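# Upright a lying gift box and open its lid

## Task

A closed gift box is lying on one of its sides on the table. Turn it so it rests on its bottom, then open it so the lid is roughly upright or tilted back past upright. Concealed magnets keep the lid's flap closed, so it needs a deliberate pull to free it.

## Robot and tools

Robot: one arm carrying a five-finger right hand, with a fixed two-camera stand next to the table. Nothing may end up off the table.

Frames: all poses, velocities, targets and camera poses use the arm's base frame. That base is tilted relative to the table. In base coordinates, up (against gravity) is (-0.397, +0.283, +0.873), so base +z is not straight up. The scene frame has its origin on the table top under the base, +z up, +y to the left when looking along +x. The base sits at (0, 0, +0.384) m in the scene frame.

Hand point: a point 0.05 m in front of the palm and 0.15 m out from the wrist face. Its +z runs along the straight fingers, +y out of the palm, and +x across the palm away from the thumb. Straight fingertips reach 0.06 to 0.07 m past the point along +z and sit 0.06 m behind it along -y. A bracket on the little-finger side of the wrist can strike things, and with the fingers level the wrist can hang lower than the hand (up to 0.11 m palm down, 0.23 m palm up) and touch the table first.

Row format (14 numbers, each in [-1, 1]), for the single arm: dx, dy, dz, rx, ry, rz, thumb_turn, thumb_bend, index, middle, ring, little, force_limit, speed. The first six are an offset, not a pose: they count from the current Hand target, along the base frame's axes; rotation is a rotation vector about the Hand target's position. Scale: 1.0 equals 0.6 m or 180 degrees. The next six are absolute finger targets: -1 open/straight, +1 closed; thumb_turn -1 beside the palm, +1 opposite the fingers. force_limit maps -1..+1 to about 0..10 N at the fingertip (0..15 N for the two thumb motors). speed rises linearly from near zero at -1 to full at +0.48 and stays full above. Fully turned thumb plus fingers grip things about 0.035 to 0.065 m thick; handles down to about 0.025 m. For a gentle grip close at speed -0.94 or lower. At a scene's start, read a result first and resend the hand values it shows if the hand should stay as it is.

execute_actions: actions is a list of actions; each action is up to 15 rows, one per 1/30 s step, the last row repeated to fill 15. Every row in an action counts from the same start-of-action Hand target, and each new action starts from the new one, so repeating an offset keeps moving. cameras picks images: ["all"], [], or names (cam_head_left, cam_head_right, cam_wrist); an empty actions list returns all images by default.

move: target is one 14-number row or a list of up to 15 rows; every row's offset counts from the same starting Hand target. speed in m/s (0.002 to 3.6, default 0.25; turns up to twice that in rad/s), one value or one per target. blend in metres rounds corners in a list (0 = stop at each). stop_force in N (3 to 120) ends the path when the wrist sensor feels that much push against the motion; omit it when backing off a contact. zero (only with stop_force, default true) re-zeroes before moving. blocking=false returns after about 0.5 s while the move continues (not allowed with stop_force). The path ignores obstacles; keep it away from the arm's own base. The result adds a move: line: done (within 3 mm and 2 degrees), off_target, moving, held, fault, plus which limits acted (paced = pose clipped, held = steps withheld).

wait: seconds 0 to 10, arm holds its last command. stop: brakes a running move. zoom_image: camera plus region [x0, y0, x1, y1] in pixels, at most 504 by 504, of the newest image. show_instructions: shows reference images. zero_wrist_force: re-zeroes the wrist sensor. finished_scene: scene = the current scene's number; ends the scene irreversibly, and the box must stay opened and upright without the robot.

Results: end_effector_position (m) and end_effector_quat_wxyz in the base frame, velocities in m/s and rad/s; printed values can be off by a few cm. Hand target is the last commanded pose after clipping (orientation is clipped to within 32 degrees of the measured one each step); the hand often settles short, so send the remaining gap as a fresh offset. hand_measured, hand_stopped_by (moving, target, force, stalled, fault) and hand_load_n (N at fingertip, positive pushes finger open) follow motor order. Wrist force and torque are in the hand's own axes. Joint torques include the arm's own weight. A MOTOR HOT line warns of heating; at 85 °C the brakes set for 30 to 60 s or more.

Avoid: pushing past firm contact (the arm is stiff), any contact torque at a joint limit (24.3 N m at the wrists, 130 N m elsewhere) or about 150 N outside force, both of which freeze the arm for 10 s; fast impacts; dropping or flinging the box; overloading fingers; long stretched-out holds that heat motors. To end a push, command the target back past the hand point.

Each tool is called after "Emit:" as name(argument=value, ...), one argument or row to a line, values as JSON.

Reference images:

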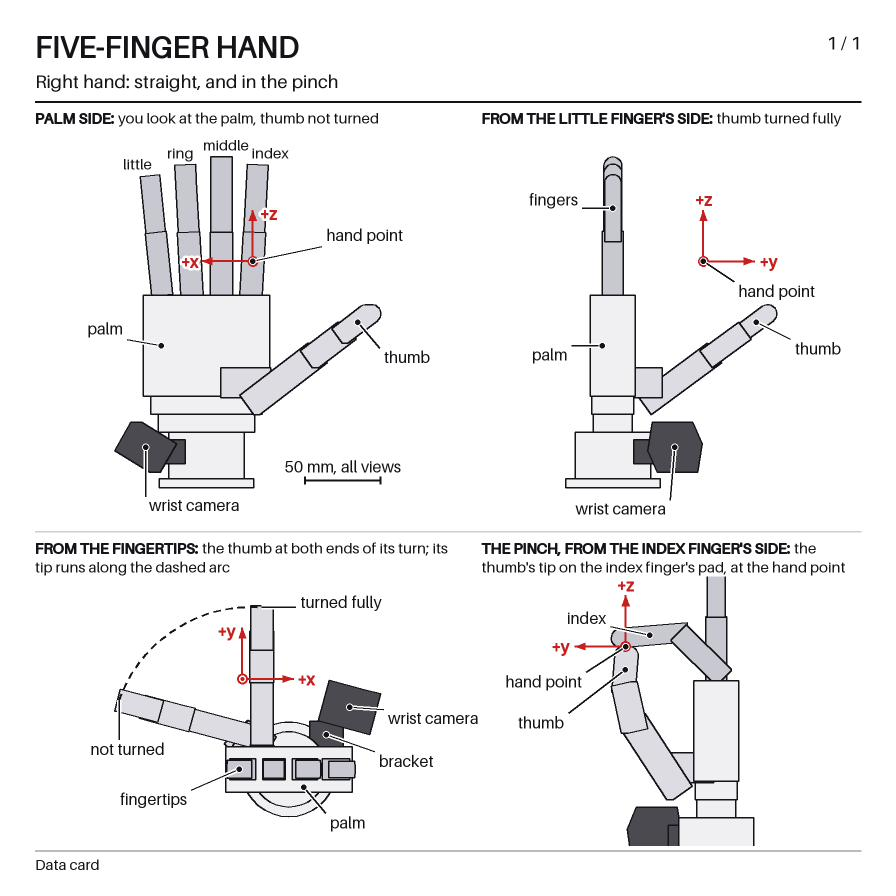

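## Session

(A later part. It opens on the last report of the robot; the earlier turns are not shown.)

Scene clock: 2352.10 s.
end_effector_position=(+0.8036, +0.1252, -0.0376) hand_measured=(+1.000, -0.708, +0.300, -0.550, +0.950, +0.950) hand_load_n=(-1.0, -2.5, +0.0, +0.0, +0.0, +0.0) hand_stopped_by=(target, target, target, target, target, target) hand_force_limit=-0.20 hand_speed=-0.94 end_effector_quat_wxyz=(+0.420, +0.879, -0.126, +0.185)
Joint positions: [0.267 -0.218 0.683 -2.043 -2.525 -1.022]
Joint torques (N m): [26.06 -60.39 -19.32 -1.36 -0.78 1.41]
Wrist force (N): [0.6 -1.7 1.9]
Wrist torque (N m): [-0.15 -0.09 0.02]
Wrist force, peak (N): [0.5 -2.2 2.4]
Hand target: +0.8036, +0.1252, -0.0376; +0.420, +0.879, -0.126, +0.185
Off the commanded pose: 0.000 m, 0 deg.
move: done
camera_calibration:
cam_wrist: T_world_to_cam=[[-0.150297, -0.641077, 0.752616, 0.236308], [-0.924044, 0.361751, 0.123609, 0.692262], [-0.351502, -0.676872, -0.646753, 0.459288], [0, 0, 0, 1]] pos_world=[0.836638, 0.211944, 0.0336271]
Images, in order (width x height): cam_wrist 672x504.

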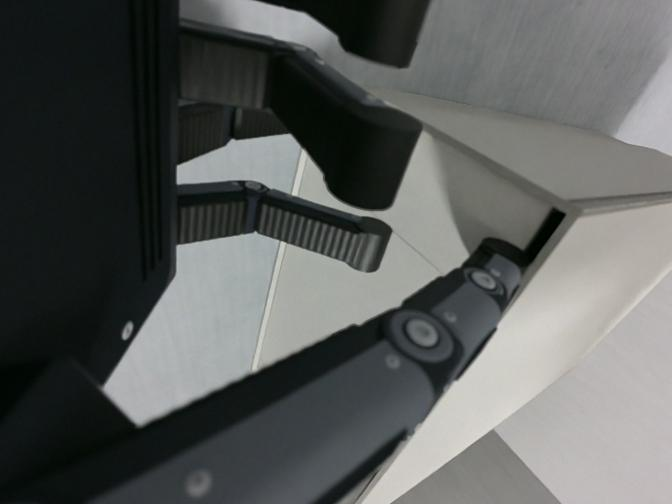

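Emit:
move(
  target=[
    [0, 0, 0, 0, 0, 0, 1, -0.71, 0.3, -0.35, 0.95, 0.95, -0.2, -0.94],
    [-0.01191, 0.00851, 0.02619, 0, 0, 0, 1, -0.71, 0.3, -0.35, 0.95, 0.95, -0.2, -0.94],
  ],
  speed=0.01,
  cameras=["cam_wrist", "cam_head_left"],
)

Scene clock: 2431.00 s.
end_effector_position=(+0.7965, +0.1303, -0.0220) hand_measured=(+1.000, -0.708, +0.300, -0.350, +0.950, +0.950) hand_load_n=(+0.0, +0.0, +0.0, +0.5, +0.0, +0.0) hand_stopped_by=(target, target, target, target, target, target) hand_force_limit=-0.20 hand_speed=-0.94 end_effector_quat_wxyz=(+0.420, +0.879, -0.126, +0.185) end_effector_velocity=(-0.001, +0.001, +0.000) end_effector_angular_velocity=(+0.000, +0.001, +0.000)
Joint positions: [0.275 -0.259 0.726 -2.033 -2.525 -1.008]
Joint velocities: [0.001 -0.003 0.005 0 0 0.002]
Joint torques (N m): [31.58 -66.1 -3.86 0.19 -3.24 2.42]
Wrist force (N): [-0.2 -0.2 1.1]
Wrist torque (N m): [-0.10 -0.01 -0.07]
Wrist force, peak (N): [0.5 -2.2 2.1]
Hand target: +0.7965, +0.1303, -0.0218; +0.420, +0.879, -0.126, +0.185
Off the commanded pose: 0.000 m, 0 deg.
move: done
camera_calibration:
cam_wrist: T_world_to_cam=[[-0.150297, -0.641077, 0.752616, 0.226769], [-0.924044, 0.361751, 0.123609, 0.681928], [-0.351502, -0.676872, -0.646753, 0.470333], [0, 0, 0, 1]] pos_world=[0.829538, 0.217044, 0.0492271]
Images, in order (width x height): cam_head_left 672x504, cam_wrist 672x504.

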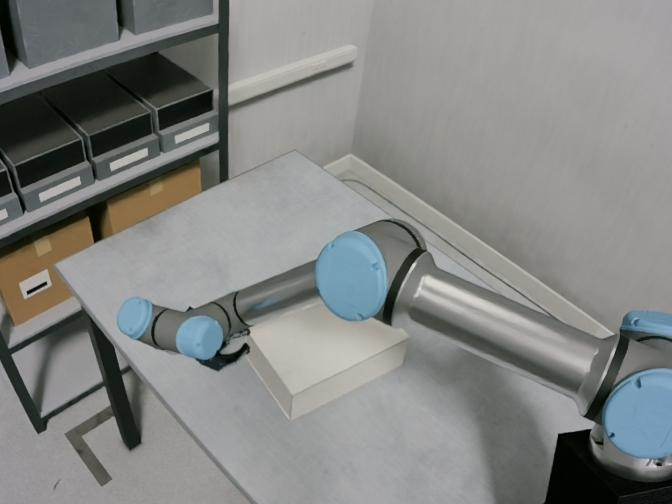

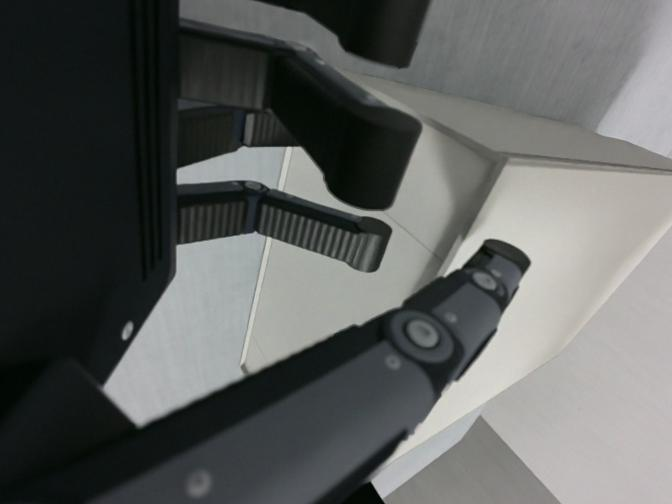

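Emit:
zoom_image(
  camera="cam_head_left",
  region=[230, 295, 420, 425],
)

Emit:
zoom_image(
  camera="cam_wrist",
  region=[230, 60, 660, 440],
)

Scaled by 2.653 from the camera's 672x504 image, which has a finer 960x720 frame.

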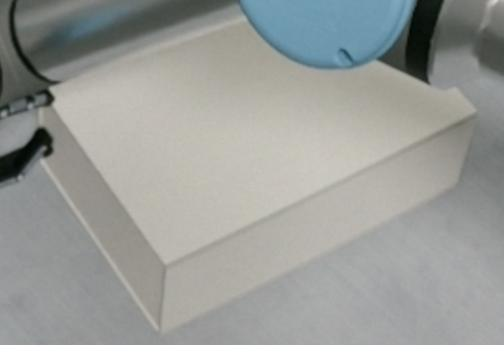

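Scaled by 1.172 from the camera's 672x504 image, which has a finer 960x720 frame.

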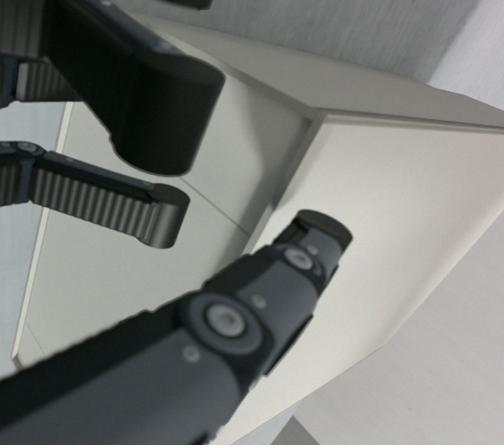

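Emit:
move(
  target=[
    [0.00663, 0.02858, -0.00627, 0, 0, 0, 1, -0.35, 0.3, -0.55, 0.95, 0.95, -0.2, -0.94],
    [0.02415, 0.02133, -0.02077, 0.01145, -0.00467, -0.00919, 1, -0.35, 0.3, -0.55, 0.95, 0.95, -0.2, -0.94],
  ],
  speed=0.03,
  cameras=["cam_wrist"],
)

Emit:
zoom_image(
  camera="cam_wrist",
  region=[230, 60, 660, 440],
)

Scene clock: 2496.13 s.
end_effector_position=(+0.8110, +0.1431, -0.0343) hand_measured=(+1.000, -0.350, +0.300, -0.550, +0.950, +0.950) hand_load_n=(+0.0, +0.0, +0.0, +0.0, +0.5, +0.0) hand_stopped_by=(target, target, target, target, target, target) hand_force_limit=-0.20 hand_speed=-0.94 end_effector_quat_wxyz=(+0.406, +0.884, -0.145, +0.183)
Joint positions: [0.278 -0.179 0.56 -1.927 -2.494 -0.954]
Joint torques (N m): [19.23 -42.8 -29.74 0.25 1.51 2.26]
Wrist force (N): [0.3 0.1 0.7]
Wrist torque (N m): [-0.08 -0.09 0.00]
Wrist force, peak (N): [0.0 -0.2 1.4]
Hand target: +0.8110, +0.1431, -0.0343; +0.406, +0.884, -0.145, +0.183
Off the commanded pose: 0.000 m, 0 deg.
move: done
camera_calibration:
cam_wrist: T_world_to_cam=[[-0.179959, -0.662929, 0.726733, 0.27276], [-0.91512, 0.383803, 0.123498, 0.681735], [-0.360792, -0.642823, -0.675728, 0.477757], [0, 0, 0, 1]] pos_world=[0.845326, 0.226281, 0.0404178]
Images, in order (width x height): cam_wrist 672x504.

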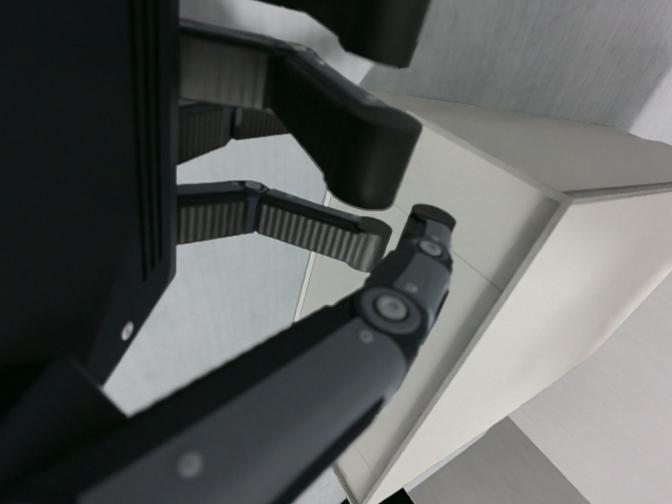

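Scaled by 1.172 from the camera's 672x504 image, which has a finer 960x720 frame.

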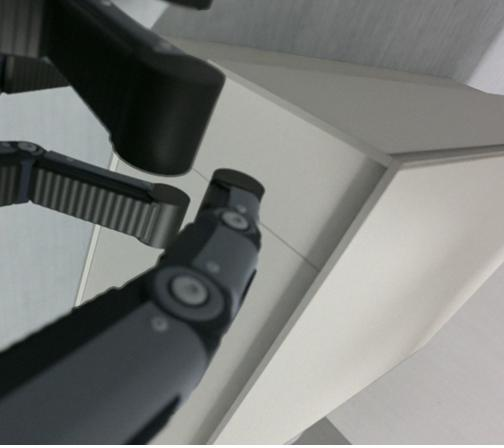

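Emit:
move(
  target=[-0.00295, -0.0127, 0.00279, 0, 0, 0, 1, -0.35, 0.3, -0.55, 0.95, 0.95, -0.2, -0.94],
  speed=0.006,
  stop_force=3,
)

Emit:
move(
  target=[-0.0011, -0.00476, 0.00105, 0, 0, 0, 1, -0.35, 0.3, -0.55, 0.95, 0.95, -0.2, -0.94],
  speed=0.006,
  stop_force=3,
)

Emit:
move(
  target=[-0.0011, -0.00476, 0.00105, 0, 0, 0, 1, -0.35, 0.3, -0.55, 0.95, 0.95, -0.2, -0.94],
  speed=0.006,
  stop_force=3,
)

Scene clock: 2507.43 s.
end_effector_position=(+0.8092, +0.1355, -0.0326) hand_measured=(+1.000, -0.350, +0.300, -0.550, +0.950, +0.950) hand_load_n=(+0.0, +0.0, +0.0, +0.0, +0.0, +0.0) hand_stopped_by=(target, target, target, target, target, target) hand_force_limit=-0.20 hand_speed=-0.94 end_effector_quat_wxyz=(+0.406, +0.883, -0.145, +0.183)
Joint positions: [0.27 -0.2 0.601 -1.959 -2.494 -0.967]
Joint torques (N m): [20.29 -66.69 -3.86 -3.37 -2.8 -2.63]
Wrist force (N): [0.3 -0.2 0.8]
Wrist torque (N m): [-0.12 -0.07 0.06]
Wrist force, peak (N): [0.3 -0.2 1.1]
Hand target: +0.8092, +0.1355, -0.0326; +0.406, +0.884, -0.145, +0.183
Off the commanded pose: 0.000 m, 0 deg.
move: done

Scene clock: 2508.83 s.
end_effector_position=(+0.8085, +0.1327, -0.0320) hand_measured=(+1.000, -0.350, +0.300, -0.550, +0.950, +0.950) hand_load_n=(+0.0, +0.0, +0.0, +0.0, +0.0, +0.0) hand_stopped_by=(target, target, target, target, target, target) hand_force_limit=-0.20 hand_speed=-0.94 end_effector_quat_wxyz=(+0.406, +0.883, -0.145, +0.183)
Joint positions: [0.267 -0.207 0.616 -1.97 -2.494 -0.972]
Joint torques (N m): [19.73 -66.4 -3.68 -3.35 -2.9 -2.72]
Wrist force (N): [0.4 0.2 0.9]
Wrist torque (N m): [-0.08 -0.08 0.07]
Wrist force, peak (N): [0.1 0.0 1.2]
Hand target: +0.8085, +0.1327, -0.0320; +0.406, +0.884, -0.145, +0.183
Off the commanded pose: 0.000 m, 0 deg.
move: done

Scene clock: 2510.23 s.
end_effector_position=(+0.8079, +0.1298, -0.0314) hand_measured=(+1.000, -0.350, +0.300, -0.550, +0.950, +0.950) hand_load_n=(+0.0, +0.0, +0.0, +0.0, +0.0, +0.0) hand_stopped_by=(target, target, target, target, target, target) hand_force_limit=-0.20 hand_speed=-0.94 end_effector_quat_wxyz=(+0.406, +0.883, -0.145, +0.183)
Joint positions: [0.265 -0.214 0.63 -1.982 -2.494 -0.977]
Joint torques (N m): [19.43 -66.65 -2.96 -3.53 -2.87 -2.58]
Wrist force (N): [0.3 -0.2 0.8]
Wrist torque (N m): [-0.12 -0.06 0.05]
Wrist force, peak (N): [0.2 0.1 1.2]
Hand target: +0.8079, +0.1298, -0.0314; +0.406, +0.884, -0.145, +0.183
Off the commanded pose: 0.000 m, 0 deg.
move: done

Emit:
move(
  target=[-0.0011, -0.00476, 0.00105, 0, 0, 0, 1, -0.35, 0.3, -0.55, 0.95, 0.95, -0.2, -0.94],
  speed=0.006,
  stop_force=3,
)

Emit:
move(
  target=[-0.0011, -0.00476, 0.00105, 0, 0, 0, 1, -0.35, 0.3, -0.55, 0.95, 0.95, -0.2, -0.94],
  speed=0.006,
  stop_force=3,
  cameras=["cam_wrist"],
)

Emit:
zoom_image(
  camera="cam_wrist",
  region=[230, 60, 660, 440],
)

Scene clock: 2518.93 s.
end_effector_position=(+0.8072, +0.1269, -0.0307) hand_measured=(+1.000, -0.350, +0.300, -0.550, +0.950, +0.950) hand_load_n=(+0.0, +0.0, +0.0, +0.0, +0.5, +0.0) hand_stopped_by=(target, target, target, target, target, target) hand_force_limit=-0.20 hand_speed=-0.94 end_effector_quat_wxyz=(+0.406, +0.884, -0.145, +0.183)
Joint positions: [0.262 -0.22 0.644 -1.993 -2.494 -0.982]
Joint torques (N m): [18.93 -65.91 -3.22 -3.41 -2.02 -2.59]
Wrist force (N): [0.3 -0.3 1.1]
Wrist torque (N m): [-0.15 -0.09 0.06]
Wrist force, peak (N): [0.6 -0.1 1.2]
Hand target: +0.8072, +0.1269, -0.0307; +0.406, +0.884, -0.145, +0.183
Off the commanded pose: 0.000 m, 0 deg.
move: done

Scene clock: 2520.33 s.
end_effector_position=(+0.8066, +0.1241, -0.0301) hand_measured=(+1.000, -0.350, +0.300, -0.550, +0.950, +0.950) hand_load_n=(+0.0, +0.0, +0.0, +0.0, +0.0, +0.0) hand_stopped_by=(target, target, target, target, target, target) hand_force_limit=-0.20 hand_speed=-0.94 end_effector_quat_wxyz=(+0.406, +0.884, -0.145, +0.183)
Joint positions: [0.259 -0.227 0.658 -2.004 -2.494 -0.987]
Joint torques (N m): [18.79 -66.78 -3.26 -3.57 -2.87 -2.6]
Wrist force (N): [0.1 0.2 1.0]
Wrist torque (N m): [-0.08 -0.06 0.05]
Wrist force, peak (N): [0.4 0.1 1.2]
Hand target: +0.8066, +0.1241, -0.0301; +0.406, +0.884, -0.145, +0.183
Off the commanded pose: 0.000 m, 0 deg.
move: done
camera_calibration:
cam_wrist: T_world_to_cam=[[-0.179959, -0.662929, 0.726733, 0.25632], [-0.91512, 0.383803, 0.123498, 0.684482], [-0.360792, -0.642823, -0.675728, 0.466794], [0, 0, 0, 1]] pos_world=[0.840926, 0.207281, 0.0446178]
Images, in order (width x height): cam_wrist 672x504.

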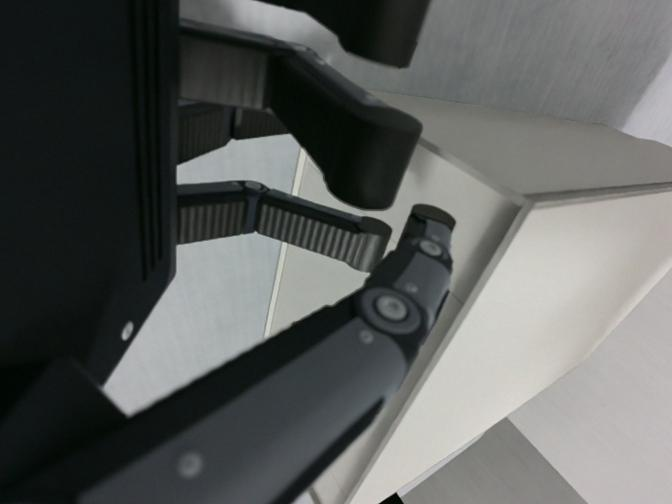

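Scaled by 1.172 from the camera's 672x504 image, which has a finer 960x720 frame.

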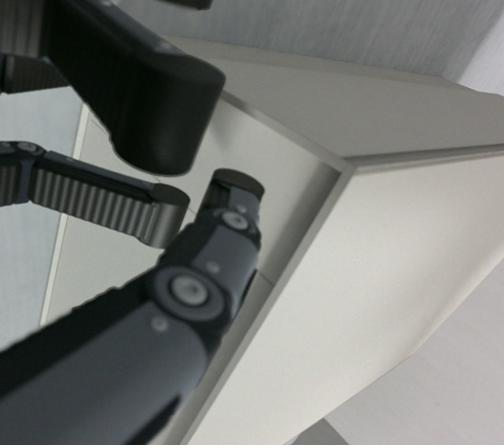

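Emit:
move(
  target=[-0.0011, -0.00476, 0.00105, 0, 0, 0, 1, -0.35, 0.3, -0.55, 0.95, 0.95, -0.2, -0.94],
  speed=0.006,
  stop_force=3,
)

Emit:
move(
  target=[-0.0011, -0.00476, 0.00105, 0, 0, 0, 1, -0.35, 0.3, -0.55, 0.95, 0.95, -0.2, -0.94],
  speed=0.006,
  stop_force=3,
)

Scene clock: 2527.03 s.
end_effector_position=(+0.8059, +0.1212, -0.0295) hand_measured=(+1.000, -0.350, +0.300, -0.550, +0.950, +0.950) hand_load_n=(+0.0, +0.0, +0.5, +0.5, +0.5, +0.0) hand_stopped_by=(target, target, target, target, target, target) hand_force_limit=-0.20 hand_speed=-0.94 end_effector_quat_wxyz=(+0.406, +0.883, -0.145, +0.183)
Joint positions: [0.256 -0.234 0.671 -2.015 -2.494 -0.992]
Joint torques (N m): [19.47 -65.93 -3.7 -3.47 -2.17 -2.52]
Wrist force (N): [0.2 0.1 1.0]
Wrist torque (N m): [-0.10 -0.06 0.05]
Wrist force, peak (N): [0.5 0.2 1.4]
Hand target: +0.8059, +0.1212, -0.0295; +0.406, +0.884, -0.145, +0.183
Off the commanded pose: 0.000 m, 0 deg.
move: done

Scene clock: 2528.43 s.
end_effector_position=(+0.8052, +0.1184, -0.0288) hand_measured=(+1.000, -0.350, +0.300, -0.550, +0.950, +0.950) hand_load_n=(+0.0, +0.0, +0.5, +0.5, +0.0, +0.0) hand_stopped_by=(target, target, target, target, target, target) hand_force_limit=-0.20 hand_speed=-0.94 end_effector_quat_wxyz=(+0.406, +0.883, -0.145, +0.183)
Joint positions: [0.253 -0.24 0.684 -2.025 -2.494 -0.997]
Joint torques (N m): [18.36 -66.38 -2.66 -3.23 1.26 -2.61]
Wrist force (N): [0.6 -1.1 0.1]
Wrist torque (N m): [-0.07 -0.01 0.02]
Wrist force, peak (N): [0.9 -1.2 0.1]
Hand target: +0.8052, +0.1184, -0.0288; +0.406, +0.884, -0.145, +0.183
Off the commanded pose: 0.000 m, 0 deg.
move: done

Emit:
move(
  target=[0.00199, -0.00142, -0.00437, 0, 0, 0, 1, -0.35, 0.3, -0.55, 0.95, 0.95, -0.2, -0.94],
  speed=0.004,
  stop_force=8,
  zero=false,
)

Emit:
move(
  target=[0.00133, -0.00095, -0.00291, 0, 0, 0, 1, -0.35, 0.3, -0.55, 0.95, 0.95, -0.2, -0.94],
  speed=0.003,
  stop_force=8,
  zero=false,
)

Scene clock: 2538.20 s.
end_effector_position=(+0.8064, +0.1175, -0.0315) hand_measured=(+1.000, -0.350, +0.300, -0.550, +0.950, +0.950) hand_load_n=(+0.0, +0.0, +0.0, +0.0, +0.0, +0.0) hand_stopped_by=(target, target, target, target, target, target) hand_force_limit=-0.20 hand_speed=-0.94 end_effector_quat_wxyz=(+0.406, +0.884, -0.145, +0.183)
Joint positions: [0.251 -0.233 0.677 -2.027 -2.494 -0.999]
Joint torques (N m): [18.88 -41.81 -29.87 -3.37 1.17 -2.54]
Wrist force (N): [0.3 0.2 1.0]
Wrist torque (N m): [-0.07 -0.08 0.05]
Wrist force, peak (N): [1.1 -1.1 0.2]
Hand target: +0.8064, +0.1175, -0.0315; +0.406, +0.884, -0.145, +0.183
Off the commanded pose: 0.000 m, 0 deg.
move: done

Scene clock: 2539.60 s.
end_effector_position=(+0.8072, +0.1170, -0.0331) hand_measured=(+1.000, -0.350, +0.300, -0.550, +0.950, +0.950) hand_load_n=(+0.0, +0.0, +0.0, -10.0, +0.0, +0.0) hand_stopped_by=(target, target, target, target, target, target) hand_force_limit=-0.20 hand_speed=-0.94 end_effector_quat_wxyz=(+0.406, +0.884, -0.145, +0.183)
Joint positions: [0.25 -0.228 0.672 -2.027 -2.494 -1]
Joint torques (N m): [16.56 -45.62 -19.01 -2.98 1.45 -2]
Wrist force (N): [-0.1 2.4 -7.4]
Wrist torque (N m): [0.07 0.06 0.10]
Wrist force, peak (N): [0.0 2.5 -7.6]
Hand target: +0.8072, +0.1170, -0.0331; +0.406, +0.884, -0.145, +0.183
Off the commanded pose: 0.000 m, 0 deg.
move: contact

Emit:
move(
  target=[0, 0, 0, 0, 0, 0, 1, -0.55, 0.3, -0.55, 0.95, 0.95, -0.2, -0.94],
  speed=0.02,
)

Emit:
move(
  target=[0, 0, 0, 0, 0, 0, 1, -0.62, 0.3, -0.55, 0.95, 0.95, -0.2, -0.94],
  speed=0.02,
  cameras=["cam_wrist"],
)

Emit:
zoom_image(
  camera="cam_wrist",
  region=[250, 60, 660, 440],
)

Scene clock: 2550.33 s.
end_effector_position=(+0.8072, +0.1170, -0.0331) hand_measured=(+1.000, -0.548, +0.300, -0.550, +0.950, +0.950) hand_load_n=(-0.5, -3.0, +0.0, -7.5, +0.0, +0.0) hand_stopped_by=(target, target, target, target, target, target) hand_force_limit=-0.20 hand_speed=-0.94 end_effector_quat_wxyz=(+0.406, +0.883, -0.145, +0.183)
Joint positions: [0.25 -0.228 0.672 -2.027 -2.494 -1]
Joint torques (N m): [26.35 -60.96 -1.5 0.24 1.61 1.85]
Wrist force (N): [0.7 0.6 -2.9]
Wrist torque (N m): [-0.18 0.01 0.09]
Wrist force, peak (N): [-0.3 2.5 -7.8]
Hand target: +0.8072, +0.1170, -0.0331; +0.406, +0.884, -0.145, +0.183
Off the commanded pose: 0.000 m, 0 deg.
move: done

Scene clock: 2551.37 s.
end_effector_position=(+0.8072, +0.1170, -0.0331) hand_measured=(+1.000, -0.620, +0.300, -0.550, +0.950, +0.950) hand_load_n=(+0.0, -1.5, +0.5, +0.0, +0.0, +0.0) hand_stopped_by=(target, target, target, target, target, target) hand_force_limit=-0.20 hand_speed=-0.94 end_effector_quat_wxyz=(+0.406, +0.884, -0.145, +0.183)
Joint positions: [0.25 -0.228 0.672 -2.027 -2.494 -1]
Joint torques (N m): [26.26 -60.94 -4.87 0.11 0.56 1.83]
Wrist force (N): [0.3 -1.5 1.0]
Wrist torque (N m): [-0.17 -0.07 0.02]
Wrist force, peak (N): [0.6 0.7 -3.2]
Hand target: +0.8072, +0.1170, -0.0331; +0.406, +0.884, -0.145, +0.183
Off the commanded pose: 0.000 m, 0 deg.
move: done
camera_calibration:
cam_wrist: T_world_to_cam=[[-0.179959, -0.662929, 0.726733, 0.253901], [-0.91512, 0.383803, 0.123498, 0.688127], [-0.360792, -0.642823, -0.675728, 0.460419], [0, 0, 0, 1]] pos_world=[0.841526, 0.200181, 0.0416178]
Images, in order (width x height): cam_wrist 672x504.

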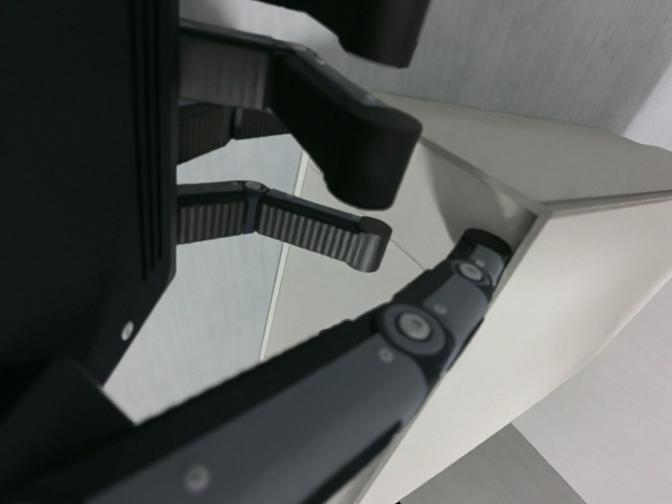

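Scaled by 1.229 from the camera's 672x504 image, which has a finer 960x720 frame.

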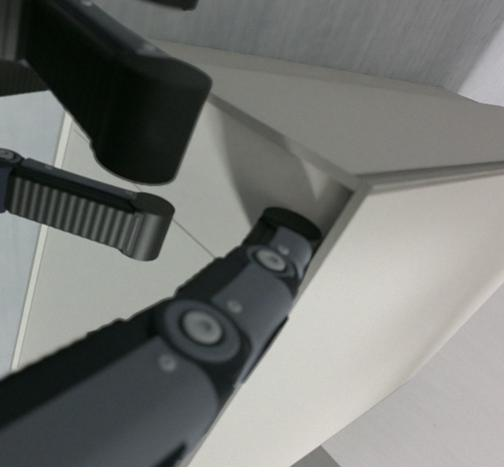

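Emit:
move(
  target=[
    [0, 0, 0, 0, 0, 0, 1, -0.35, 0.3, -0.55, 0.95, 0.95, -0.2, -0.94],
    [-0.00199, 0.00142, 0.00437, -0.00297, 0.00037, -0.00147, 1, -0.35, 0.3, -0.55, 0.95, 0.95, -0.2, -0.94],
  ],
  speed=0.01,
)

Emit:
move(
  target=[-0.00074, -0.00318, 0.0007, 0, 0, 0, 1, -0.35, 0.3, -0.55, 0.95, 0.95, -0.2, -0.94],
  speed=0.005,
  stop_force=3,
)

Emit:
move(
  target=[-0.00074, -0.00318, 0.0007, 0, 0, 0, 1, -0.35, 0.3, -0.55, 0.95, 0.95, -0.2, -0.94],
  speed=0.005,
  stop_force=3,
)

Scene clock: 2574.17 s.
end_effector_position=(+0.8060, +0.1178, -0.0305) hand_measured=(+1.000, -0.350, +0.300, -0.550, +0.950, +0.950) hand_load_n=(+0.0, +0.0, +0.5, +0.0, +0.0, +0.5) hand_stopped_by=(target, target, target, target, target, target) hand_force_limit=-0.20 hand_speed=-0.94 end_effector_quat_wxyz=(+0.410, +0.881, -0.146, +0.182)
Joint positions: [0.253 -0.228 0.668 -2.011 -2.502 -0.989]
Joint torques (N m): [31.46 -65.14 -28.86 0.44 -3.23 1.99]
Wrist force (N): [0.0 -0.1 1.1]
Wrist torque (N m): [-0.11 -0.04 -0.04]
Wrist force, peak (N): [0.4 -1.8 0.9]
Hand target: +0.8060, +0.1178, -0.0305; +0.411, +0.881, -0.146, +0.182
Off the commanded pose: 0.000 m, 0 deg.
move: done

Scene clock: 2575.50 s.
end_effector_position=(+0.8056, +0.1159, -0.0301) hand_measured=(+1.000, -0.350, +0.300, -0.550, +0.950, +0.950) hand_load_n=(+0.0, +0.0, +0.0, +0.5, +0.0, +0.0) hand_stopped_by=(target, target, target, target, target, target) hand_force_limit=-0.20 hand_speed=-0.94 end_effector_quat_wxyz=(+0.411, +0.881, -0.146, +0.182)
Joint positions: [0.251 -0.233 0.676 -2.017 -2.502 -0.992]
Joint torques (N m): [18.82 -65.7 -2.09 -3.31 -3.11 -2.62]
Wrist force (N): [0.5 -1.4 -0.1]
Wrist torque (N m): [-0.10 0.01 0.02]
Wrist force, peak (N): [0.7 -1.5 0.0]
Hand target: +0.8056, +0.1159, -0.0301; +0.411, +0.881, -0.146, +0.182
Off the commanded pose: 0.000 m, 0 deg.
move: done

Scene clock: 2576.83 s.
end_effector_position=(+0.8051, +0.1140, -0.0296) hand_measured=(+1.000, -0.350, +0.300, -0.550, +0.950, +0.950) hand_load_n=(+0.0, +0.0, +0.0, +0.5, +0.0, +0.0) hand_stopped_by=(target, target, target, target, target, target) hand_force_limit=-0.20 hand_speed=-0.94 end_effector_quat_wxyz=(+0.411, +0.881, -0.146, +0.182)
Joint positions: [0.249 -0.237 0.685 -2.024 -2.502 -0.996]
Joint torques (N m): [18.52 -65.67 -2.63 -3.28 -1.86 -2.7]
Wrist force (N): [0.7 -1.0 0.2]
Wrist torque (N m): [-0.07 -0.04 0.04]
Wrist force, peak (N): [0.7 -1.4 0.4]
Hand target: +0.8051, +0.1140, -0.0296; +0.411, +0.881, -0.146, +0.182
Off the commanded pose: 0.000 m, 0 deg.
move: done

Emit:
move(
  target=[0.00133, -0.00095, -0.00291, 0, 0, 0, 1, -0.35, 0.3, -0.55, 0.95, 0.95, -0.2, -0.94],
  speed=0.003,
  stop_force=9,
  zero=false,
)

Emit:
move(
  target=[0.00133, -0.00095, -0.00291, 0, 0, 0, 1, -0.35, 0.3, -0.55, 0.95, 0.95, -0.2, -0.94],
  speed=0.003,
  stop_force=9,
  zero=false,
)

Emit:
move(
  target=[0, 0, 0, 0, 0, 0, 1, -0.55, 0.3, -0.55, 0.95, 0.95, -0.2, -0.94],
  speed=0.02,
)

Emit:
move(
  target=[0, 0, 0, 0, 0, 0, 1, -0.6, 0.3, -0.55, 0.95, 0.95, -0.2, -0.94],
  speed=0.02,
)

Scene clock: 2586.93 s.
end_effector_position=(+0.8059, +0.1135, -0.0314) hand_measured=(+1.000, -0.350, +0.300, -0.550, +0.950, +0.950) hand_load_n=(+0.0, +0.0, +0.5, -2.0, +0.0, +0.0) hand_stopped_by=(target, target, target, target, target, target) hand_force_limit=-0.20 hand_speed=-0.94 end_effector_quat_wxyz=(+0.411, +0.881, -0.146, +0.182)
Joint positions: [0.248 -0.232 0.68 -2.025 -2.502 -0.997]
Joint torques (N m): [17.89 -41.02 -27.82 -3.47 1.17 -2.61]
Wrist force (N): [0.0 -0.2 -1.2]
Wrist torque (N m): [-0.07 -0.04 0.04]
Wrist force, peak (N): [1.0 -1.2 0.2]
Hand target: +0.8059, +0.1135, -0.0314; +0.411, +0.881, -0.146, +0.182
Off the commanded pose: 0.000 m, 0 deg.
move: done

Scene clock: 2588.60 s.
end_effector_position=(+0.8065, +0.1131, -0.0325) hand_measured=(+1.000, -0.350, +0.300, -0.548, +0.950, +0.950) hand_load_n=(+0.0, +0.0, +0.0, -11.0, +0.0, +0.0) hand_stopped_by=(target, target, target, target, target, target) hand_force_limit=-0.20 hand_speed=-0.94 end_effector_quat_wxyz=(+0.411, +0.881, -0.146, +0.182)
Joint positions: [0.247 -0.229 0.676 -2.026 -2.502 -0.998]
Joint torques (N m): [25.08 -60.8 -0.78 0.32 1.39 1.93]
Wrist force (N): [-0.2 3.0 -8.1]
Wrist torque (N m): [0.09 0.10 0.11]
Wrist force, peak (N): [-0.3 2.9 -9.5]
Hand target: +0.8065, +0.1131, -0.0325; +0.411, +0.881, -0.146, +0.182 (not the last commanded pose)
Off the commanded pose: 0.001 m, 0 deg.
move: contact

Scene clock: 2591.13 s.
end_effector_position=(+0.8065, +0.1131, -0.0325) hand_measured=(+1.000, -0.550, +0.300, -0.548, +0.950, +0.950) hand_load_n=(+0.0, +0.0, +0.0, -11.0, +0.0, +0.0) hand_stopped_by=(target, target, target, target, target, target) hand_force_limit=-0.20 hand_speed=-0.94 end_effector_quat_wxyz=(+0.411, +0.881, -0.146, +0.182)
Joint positions: [0.247 -0.229 0.676 -2.026 -2.502 -0.998]
Joint torques (N m): [26.31 -61.26 -0.8 0.48 1.3 2.1]
Wrist force (N): [-0.2 3.4 -7.7]
Wrist torque (N m): [0.09 0.10 0.11]
Wrist force, peak (N): [0.0 2.8 -8.4]
Hand target: +0.8065, +0.1131, -0.0325; +0.411, +0.881, -0.146, +0.182
Off the commanded pose: 0.000 m, 0 deg.
move: done

Scene clock: 2591.93 s.
end_effector_position=(+0.8064, +0.1131, -0.0325) hand_measured=(+1.000, -0.598, +0.300, -0.548, +0.950, +0.950) hand_load_n=(-0.5, -3.5, +0.0, -8.5, +0.0, +0.0) hand_stopped_by=(target, target, target, target, target, target) hand_force_limit=-0.20 hand_speed=-0.94 end_effector_quat_wxyz=(+0.411, +0.881, -0.146, +0.182)
Joint positions: [0.247 -0.229 0.676 -2.026 -2.502 -0.998]
Joint torques (N m): [26.08 -60.93 -1.43 0.45 1.48 2.02]
Wrist force (N): [0.4 0.3 -3.5]
Wrist torque (N m): [-0.23 0.06 0.08]
Wrist force, peak (N): [-0.2 3.2 -7.9]
Hand target: +0.8065, +0.1131, -0.0325; +0.411, +0.881, -0.146, +0.182
Off the commanded pose: 0.000 m, 0 deg.
move: done

Emit:
move(
  target=[0, 0, 0, 0, 0, 0, 1, -0.65, 0.3, -0.55, 0.95, 0.95, -0.2, -0.94],
  speed=0.02,
  cameras=["cam_wrist"],
)

Emit:
zoom_image(
  camera="cam_wrist",
  region=[250, 60, 660, 440],
)

Scene clock: 2596.77 s.
end_effector_position=(+0.8064, +0.1131, -0.0325) hand_measured=(+1.000, -0.648, +0.300, -0.550, +0.950, +0.950) hand_load_n=(-0.5, -3.5, +0.0, -1.0, +0.5, +0.0) hand_stopped_by=(target, target, target, target, target, target) hand_force_limit=-0.20 hand_speed=-0.94 end_effector_quat_wxyz=(+0.411, +0.881, -0.146, +0.182)
Joint positions: [0.247 -0.229 0.676 -2.026 -2.502 -0.998]
Joint torques (N m): [21.82 -60.99 -7.64 -0.12 0.94 1.94]
Wrist force (N): [0.7 -1.6 2.0]
Wrist torque (N m): [-0.13 -0.03 0.02]
Wrist force, peak (N): [0.8 0.9 -3.9]
Hand target: +0.8065, +0.1131, -0.0325; +0.411, +0.881, -0.146, +0.182
Off the commanded pose: 0.000 m, 0 deg.
move: done
camera_calibration:
cam_wrist: T_world_to_cam=[[-0.182183, -0.655276, 0.733091, 0.251895], [-0.913222, 0.389122, 0.12087, 0.686657], [-0.364465, -0.647455, -0.669304, 0.461735], [0, 0, 0, 1]] pos_world=[0.841247, 0.19682, 0.0413828]
Images, in order (width x height): cam_wrist 672x504.

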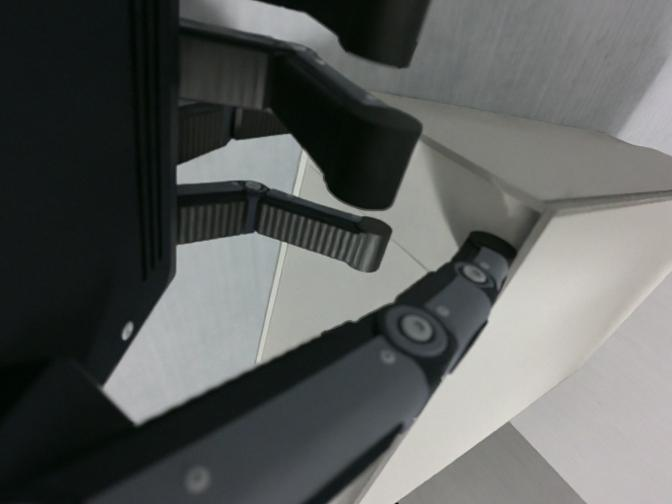

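Scaled by 1.229 from the camera's 672x504 image, which has a finer 960x720 frame.

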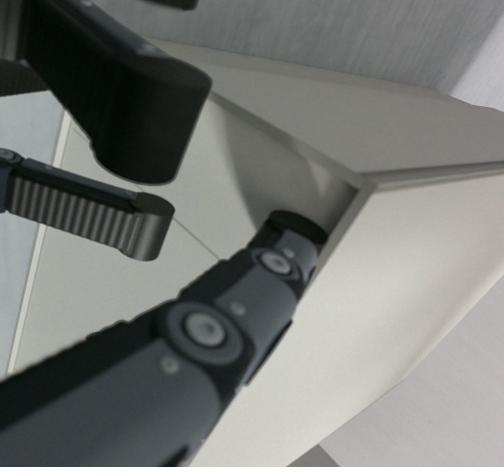

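Emit:
move(
  target=[
    [0, 0, 0, 0, 0, 0, 1, -0.35, 0.3, -0.55, 0.95, 0.95, -0.2, -0.94],
    [-0.00165, 0.00118, 0.00364, 0, 0, 0, 1, -0.35, 0.3, -0.52, 0.95, 0.95, -0.2, -0.94],
  ],
  speed=0.01,
)

Emit:
move(
  target=[-0.00074, -0.00318, 0.0007, 0, 0, 0, 1, -0.35, 0.3, -0.52, 0.95, 0.95, -0.2, -0.94],
  speed=0.005,
  stop_force=3,
)

Emit:
move(
  target=[-0.00074, -0.00318, 0.0007, 0, 0, 0, 1, -0.35, 0.3, -0.52, 0.95, 0.95, -0.2, -0.94],
  speed=0.005,
  stop_force=3,
)

Scene clock: 2645.10 s.
end_effector_position=(+0.8055, +0.1138, -0.0304) hand_measured=(+1.000, -0.350, +0.300, -0.520, +0.950, +0.950) hand_load_n=(+0.0, +0.0, +0.5, +0.0, +0.0, +0.0) hand_stopped_by=(target, target, target, target, target, target) hand_force_limit=-0.20 hand_speed=-0.94 end_effector_quat_wxyz=(+0.411, +0.881, -0.146, +0.182)
Joint positions: [0.248 -0.235 0.683 -2.025 -2.502 -0.996]
Joint torques (N m): [31.28 -66.56 -2.84 0.3 -3.02 2.27]
Wrist force (N): [0.0 0.0 1.0]
Wrist torque (N m): [-0.11 -0.03 -0.04]
Wrist force, peak (N): [0.9 -1.8 2.1]
Hand target: +0.8055, +0.1138, -0.0304; +0.411, +0.881, -0.146, +0.182
Off the commanded pose: 0.000 m, 0 deg.
move: done

Scene clock: 2646.43 s.
end_effector_position=(+0.8050, +0.1119, -0.0299) hand_measured=(+1.000, -0.350, +0.300, -0.520, +0.950, +0.950) hand_load_n=(+0.0, +0.0, +0.0, +0.5, +0.0, +0.0) hand_stopped_by=(target, target, target, target, target, target) hand_force_limit=-0.20 hand_speed=-0.94 end_effector_quat_wxyz=(+0.411, +0.881, -0.146, +0.182)
Joint positions: [0.246 -0.239 0.691 -2.032 -2.502 -1]
Joint torques (N m): [18.17 -65.73 -2.77 -3.22 -1.79 -2.69]
Wrist force (N): [0.7 -1.0 0.2]
Wrist torque (N m): [-0.08 -0.04 0.04]
Wrist force, peak (N): [0.9 -1.1 0.3]
Hand target: +0.8050, +0.1119, -0.0299; +0.411, +0.881, -0.146, +0.182
Off the commanded pose: 0.000 m, 0 deg.
move: done

Scene clock: 2647.77 s.
end_effector_position=(+0.8046, +0.1100, -0.0295) hand_measured=(+1.000, -0.350, +0.300, -0.520, +0.950, +0.950) hand_load_n=(+0.0, +0.0, +0.0, +0.5, +0.0, +0.0) hand_stopped_by=(target, target, target, target, target, target) hand_force_limit=-0.20 hand_speed=-0.94 end_effector_quat_wxyz=(+0.411, +0.881, -0.146, +0.182)
Joint positions: [0.244 -0.243 0.7 -2.039 -2.502 -1.003]
Joint torques (N m): [18.43 -66.06 -2.56 -3.27 1.18 -2.64]
Wrist force (N): [0.6 -1.1 0.3]
Wrist torque (N m): [-0.09 -0.03 0.03]
Wrist force, peak (N): [0.7 -1.1 0.4]
Hand target: +0.8046, +0.1100, -0.0295; +0.411, +0.881, -0.146, +0.182
Off the commanded pose: 0.000 m, 0 deg.
move: done

Emit:
execute_actions(
  actions=[],
)

Scene clock: 2682.83 s.
end_effector_position=(+0.8046, +0.1100, -0.0295) hand_measured=(+1.000, -0.350, +0.300, -0.520, +0.950, +0.950) hand_load_n=(+0.0, +0.0, +0.0, +0.5, +0.0, +0.0) hand_stopped_by=(target, target, target, target, target, target) hand_force_limit=-0.20 hand_speed=-0.94 end_effector_quat_wxyz=(+0.411, +0.881, -0.146, +0.182)
Joint positions: [0.244 -0.243 0.7 -2.039 -2.502 -1.003]
Joint velocities: within noise
Joint torques (N m): [18.98 -65.97 -2.02 -3.25 1.32 -2.57]
Wrist force (N): [0.6 -0.7 0.2]
Wrist torque (N m): [-0.03 -0.03 0.04]
Wrist force, peak (N): [0.8 -1.3 0.1]
Hand target: +0.8046, +0.1100, -0.0295; +0.411, +0.881, -0.146, +0.182
Off the commanded pose: 0.000 m, 0 deg.
camera_calibration:
cam_wrist: T_world_to_cam=[[-0.182183, -0.655276, 0.733091, 0.247337], [-0.913222, 0.389122, 0.12087, 0.685857], [-0.364465, -0.647455, -0.669304, 0.46108], [0, 0, 0, 1]] pos_world=[0.839447, 0.19372, 0.0443828]

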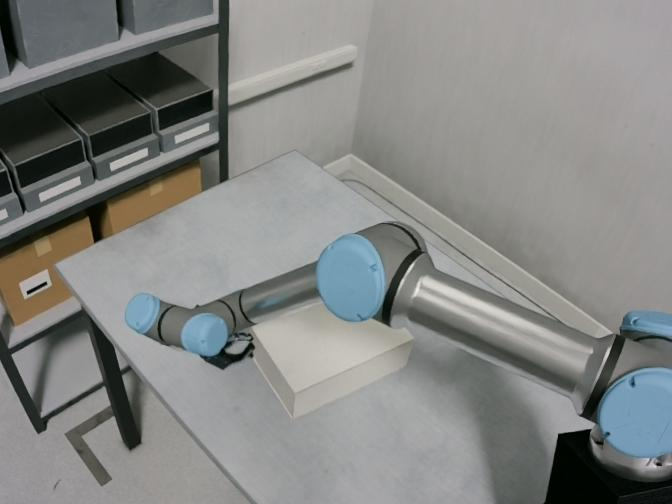

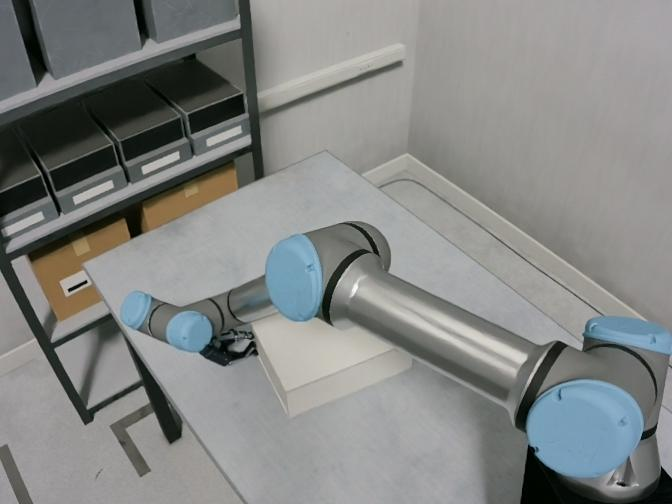

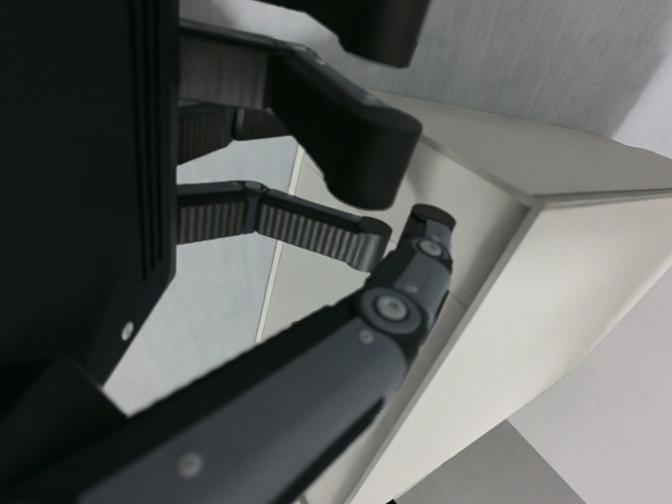

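Emit:
move(
  target=[0.00133, -0.00095, -0.00291, 0, 0, 0, 1, -0.35, 0.3, -0.52, 0.95, 0.95, -0.2, -0.94],
  speed=0.003,
  stop_force=9,
  zero=false,
  cameras=[],
)

Emit:
move(
  target=[0.00133, -0.00095, -0.00291, 0, 0, 0, 1, -0.35, 0.3, -0.52, 0.95, 0.95, -0.2, -0.94],
  speed=0.003,
  stop_force=9,
  zero=false,
  cameras=["cam_wrist"],
)

Scene clock: 2689.70 s.
end_effector_position=(+0.8054, +0.1094, -0.0313) hand_measured=(+1.000, -0.350, +0.300, -0.520, +0.950, +0.950) hand_load_n=(+0.0, +0.0, +0.5, -0.5, +0.0, +0.0) hand_stopped_by=(target, target, target, target, target, target) hand_force_limit=-0.20 hand_speed=-0.94 end_effector_quat_wxyz=(+0.411, +0.881, -0.146, +0.182)
Joint positions: [0.243 -0.238 0.695 -2.04 -2.502 -1.004]
Joint torques (N m): [17.68 -41.6 -28.46 -3.3 1.3 -2.63]
Wrist force (N): [0.1 -0.5 -0.2]
Wrist torque (N m): [-0.08 -0.03 0.02]
Wrist force, peak (N): [0.9 -1.1 0.3]
Hand target: +0.8054, +0.1094, -0.0313; +0.411, +0.881, -0.146, +0.182
Off the commanded pose: 0.000 m, 0 deg.
move: done
No camera images: "cameras" was empty.

Scene clock: 2691.23 s.
end_effector_position=(+0.8062, +0.1088, -0.0330) hand_measured=(+1.000, -0.350, +0.300, -0.520, +0.950, +0.950) hand_load_n=(-0.5, +0.0, +0.0, -6.0, +0.0, +0.0) hand_stopped_by=(target, target, target, target, target, target) hand_force_limit=-0.20 hand_speed=-0.94 end_effector_quat_wxyz=(+0.411, +0.881, -0.146, +0.182)
Joint positions: [0.243 -0.234 0.69 -2.041 -2.502 -1.006]
Joint torques (N m): [15.93 -38.88 -27.24 -3.36 1.37 -2.53]
Wrist force (N): [0.2 0.7 -4.3]
Wrist torque (N m): [-0.03 -0.02 0.07]
Wrist force, peak (N): [-0.1 1.1 -4.3]
Hand target: +0.8062, +0.1088, -0.0330; +0.411, +0.881, -0.146, +0.182
Off the commanded pose: 0.000 m, 0 deg.
move: done
camera_calibration:
cam_wrist: T_world_to_cam=[[-0.182183, -0.655276, 0.733091, 0.249408], [-0.913222, 0.389122, 0.12087, 0.688208], [-0.364465, -0.647455, -0.669304, 0.458543], [0, 0, 0, 1]] pos_world=[0.841047, 0.19252, 0.0408828]
Images, in order (width x height): cam_wrist 672x504.

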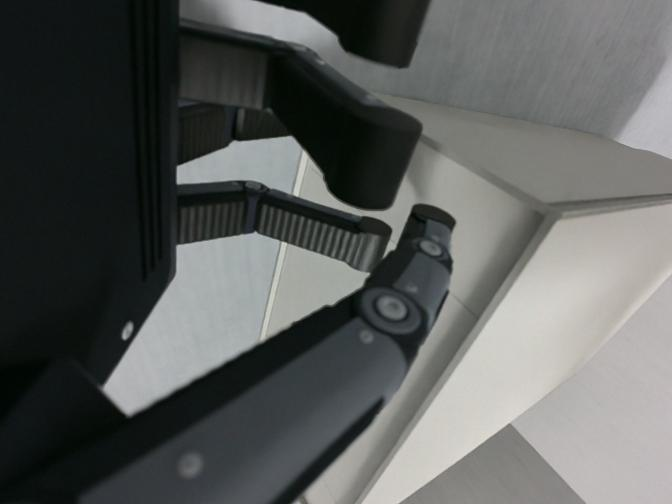

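Emit:
move(
  target=[0.00093, -0.00066, -0.00204, 0, 0, 0, 1, -0.35, 0.3, -0.52, 0.95, 0.95, -0.2, -0.94],
  speed=0.003,
  stop_force=10,
  zero=false,
  cameras=["cam_wrist"],
)

Scene clock: 2697.10 s.
end_effector_position=(+0.8066, +0.1085, -0.0339) hand_measured=(+1.000, -0.350, +0.300, -0.518, +0.950, +0.950) hand_load_n=(+0.0, +0.0, +0.0, -14.0, +0.0, +0.0) hand_stopped_by=(target, target, target, target, target, target) hand_force_limit=-0.20 hand_speed=-0.94 end_effector_quat_wxyz=(+0.411, +0.881, -0.146, +0.182)
Joint positions: [0.242 -0.231 0.687 -2.041 -2.502 -1.007]
Joint torques (N m): [18.65 -59.17 -1.77 -1.85 1.86 -0.73]
Wrist force (N): [-0.3 3.4 -10.0]
Wrist torque (N m): [0.10 0.12 0.11]
Wrist force, peak (N): [-0.5 3.5 -10.2]
Hand target: +0.8066, +0.1086, -0.0339; +0.411, +0.881, -0.146, +0.182
Off the commanded pose: 0.000 m, 0 deg.
move: contact
camera_calibration:
cam_wrist: T_world_to_cam=[[-0.182191, -0.655273, 0.733092, 0.24995], [-0.913221, 0.389127, 0.120863, 0.688797], [-0.364465, -0.647455, -0.669304, 0.457892], [0, 0, 0, 1]] pos_world=[0.841447, 0.19222, 0.0399827]
Images, in order (width x height): cam_wrist 672x504.

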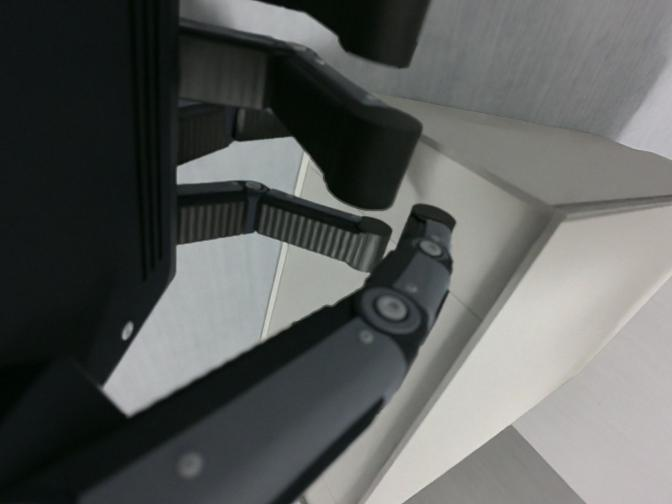

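Emit:
move(
  target=[0, 0, 0, 0, 0, 0, 1, -0.52, 0.3, -0.52, 0.95, 0.95, -0.2, -0.94],
  speed=0.01,
  cameras=["cam_wrist"],
)

Emit:
move(
  target=[0, 0, 0, 0, 0, 0, 1, -0.6, 0.3, -0.52, 0.95, 0.95, -0.2, -0.94],
  speed=0.01,
  cameras=["cam_wrist"],
)

Scene clock: 2704.20 s.
end_effector_position=(+0.8066, +0.1086, -0.0339) hand_measured=(+1.000, -0.520, +0.300, -0.518, +0.950, +0.950) hand_load_n=(+0.0, +0.0, +0.0, -13.0, +0.0, +0.0) hand_stopped_by=(target, target, target, target, target, target) hand_force_limit=-0.20 hand_speed=-0.94 end_effector_quat_wxyz=(+0.411, +0.881, -0.146, +0.182)
Joint positions: [0.242 -0.231 0.687 -2.041 -2.502 -1.007]
Joint torques (N m): [25.55 -60.05 0.15 0.02 1.82 1.86]
Wrist force (N): [-0.6 3.4 -9.7]
Wrist torque (N m): [0.12 0.12 0.11]
Wrist force, peak (N): [-0.3 3.2 -10.1]
Hand target: +0.8066, +0.1086, -0.0339; +0.411, +0.881, -0.146, +0.182
Off the commanded pose: 0.000 m, 0 deg.
move: done
camera_calibration:
cam_wrist: T_world_to_cam=[[-0.182191, -0.655273, 0.733092, 0.24995], [-0.913221, 0.389127, 0.120863, 0.688797], [-0.364465, -0.647455, -0.669304, 0.457892], [0, 0, 0, 1]] pos_world=[0.841447, 0.19222, 0.0399827]
Images, in order (width x height): cam_wrist 672x504.

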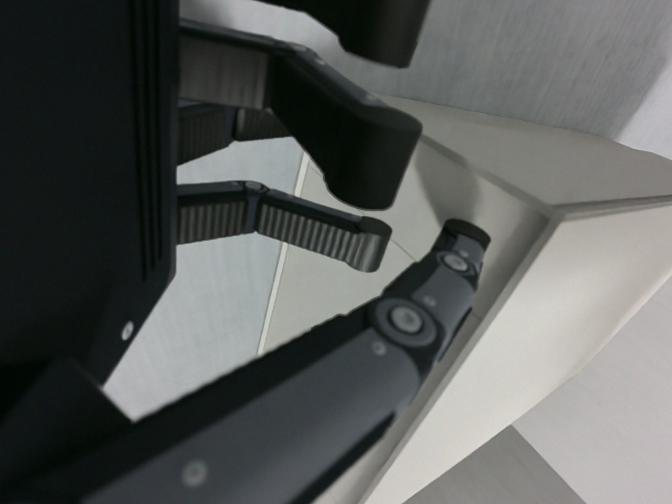

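Scene clock: 2705.33 s.
end_effector_position=(+0.8066, +0.1086, -0.0339) hand_measured=(+1.000, -0.600, +0.300, -0.518, +0.950, +0.950) hand_load_n=(+0.0, -0.5, +0.5, -13.5, +0.0, +0.0) hand_stopped_by=(target, target, target, target, target, target) hand_force_limit=-0.20 hand_speed=-0.94 end_effector_quat_wxyz=(+0.411, +0.881, -0.146, +0.182)
Joint positions: [0.242 -0.231 0.687 -2.041 -2.502 -1.007]
Joint torques (N m): [25.65 -60.03 -0.43 -0.19 1.81 1.79]
Wrist force (N): [-0.7 3.2 -9.5]
Wrist torque (N m): [0.09 0.12 0.10]
Wrist force, peak (N): [-0.6 3.1 -9.9]
Hand target: +0.8066, +0.1086, -0.0339; +0.411, +0.881, -0.146, +0.182
Off the commanded pose: 0.000 m, 0 deg.
move: done
camera_calibration:
cam_wrist: T_world_to_cam=[[-0.182191, -0.655273, 0.733092, 0.24995], [-0.913221, 0.389127, 0.120863, 0.688797], [-0.364465, -0.647455, -0.669304, 0.457892], [0, 0, 0, 1]] pos_world=[0.841447, 0.19222, 0.0399827]
Images, in order (width x height): cam_wrist 672x504.

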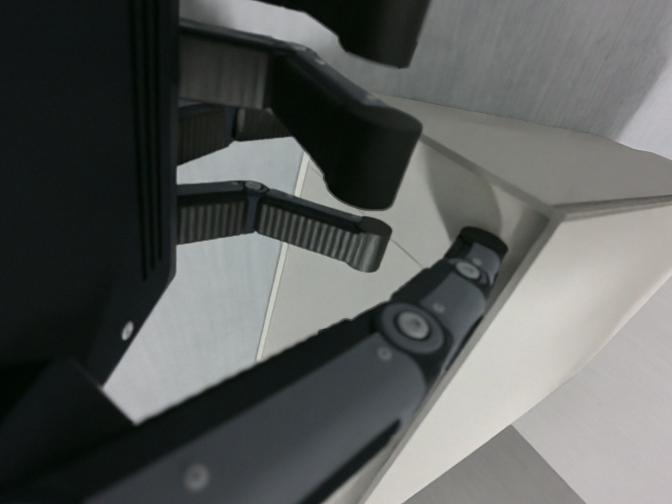

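Emit:
move(
  target=[0, 0, 0, 0, 0, 0, 1, -0.65, 0.3, -0.52, 0.95, 0.95, -0.2, -0.94],
  speed=0.01,
  cameras=[],
)

Emit:
move(
  target=[0, 0, 0, 0, 0, 0, 1, -0.69, 0.3, -0.52, 0.95, 0.95, -0.2, -0.94],
  speed=0.01,
  cameras=["cam_wrist"],
)

Scene clock: 2712.70 s.
end_effector_position=(+0.8066, +0.1086, -0.0339) hand_measured=(+1.000, -0.646, +0.300, -0.518, +0.950, +0.950) hand_load_n=(-1.0, -6.5, +0.0, -14.0, +0.0, +0.0) hand_stopped_by=(target, target, target, target, target, target) hand_force_limit=-0.20 hand_speed=-0.94 end_effector_quat_wxyz=(+0.411, +0.881, -0.146, +0.182)
Joint positions: [0.242 -0.231 0.687 -2.041 -2.502 -1.007]
Joint torques (N m): [25.1 -60.19 -0.42 -1.22 1.8 1.63]
Wrist force (N): [0.9 0.2 -5.1]
Wrist torque (N m): [-0.35 0.13 0.11]
Wrist force, peak (N): [-0.6 3.2 -10.0]
Hand target: +0.8066, +0.1086, -0.0339; +0.411, +0.881, -0.146, +0.182
Off the commanded pose: 0.000 m, 0 deg.
move: done
No camera images: "cameras" was empty.

Scene clock: 2713.40 s.
end_effector_position=(+0.8066, +0.1086, -0.0339) hand_measured=(+1.000, -0.688, +0.300, -0.520, +0.950, +0.950) hand_load_n=(+0.0, -2.5, +0.0, -4.0, +0.0, +0.0) hand_stopped_by=(target, target, target, target, target, target) hand_force_limit=-0.20 hand_speed=-0.94 end_effector_quat_wxyz=(+0.411, +0.881, -0.146, +0.182)
Joint positions: [0.242 -0.231 0.687 -2.041 -2.502 -1.007]
Joint torques (N m): [25.31 -59.33 -4.03 -1.38 1.12 1.51]
Wrist force (N): [0.8 -0.6 -0.8]
Wrist torque (N m): [-0.15 -0.01 0.05]
Wrist force, peak (N): [1.3 0.6 -5.5]
Hand target: +0.8066, +0.1086, -0.0339; +0.411, +0.881, -0.146, +0.182
Off the commanded pose: 0.000 m, 0 deg.
move: done
camera_calibration:
cam_wrist: T_world_to_cam=[[-0.182123, -0.655301, 0.733084, 0.249898], [-0.913234, 0.389079, 0.120918, 0.688815], [-0.364465, -0.647455, -0.669304, 0.457893], [0, 0, 0, 1]] pos_world=[0.841447, 0.19222, 0.039983]
Images, in order (width x height): cam_wrist 672x504.

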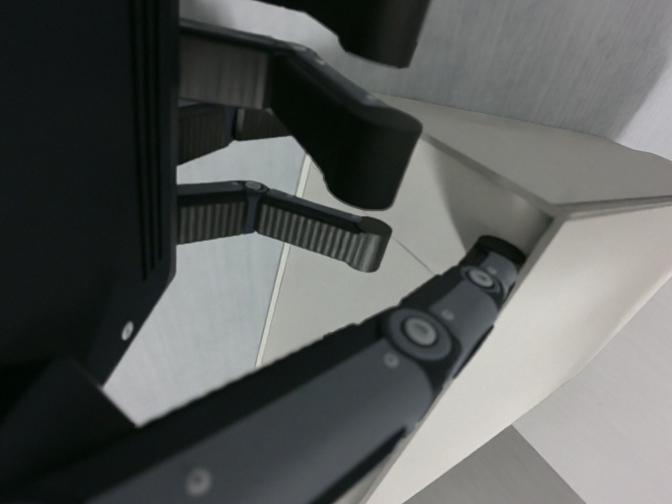

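Emit:
zoom_image(
  camera="cam_wrist",
  region=[250, 60, 660, 440],
)

Scaled by 1.229 from the camera's 672x504 image, which has a finer 960x720 frame.

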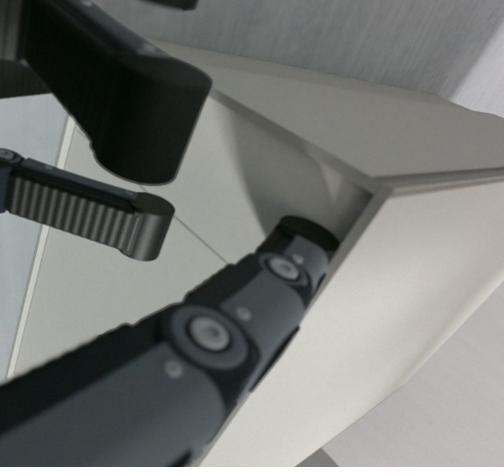

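Emit:
zoom_image(
  camera="cam_wrist",
  region=[400, 120, 600, 300],
)

Scaled by 2.520 from the camera's 672x504 image, which has a finer 960x720 frame.

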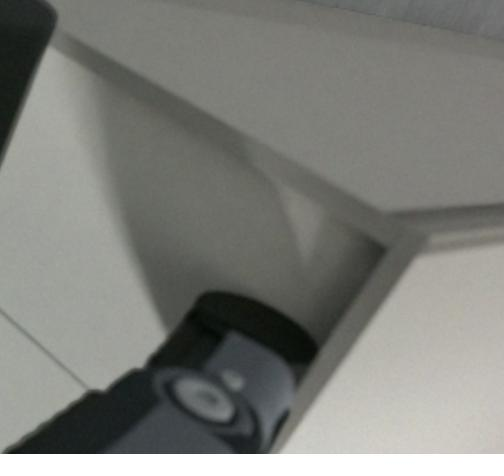

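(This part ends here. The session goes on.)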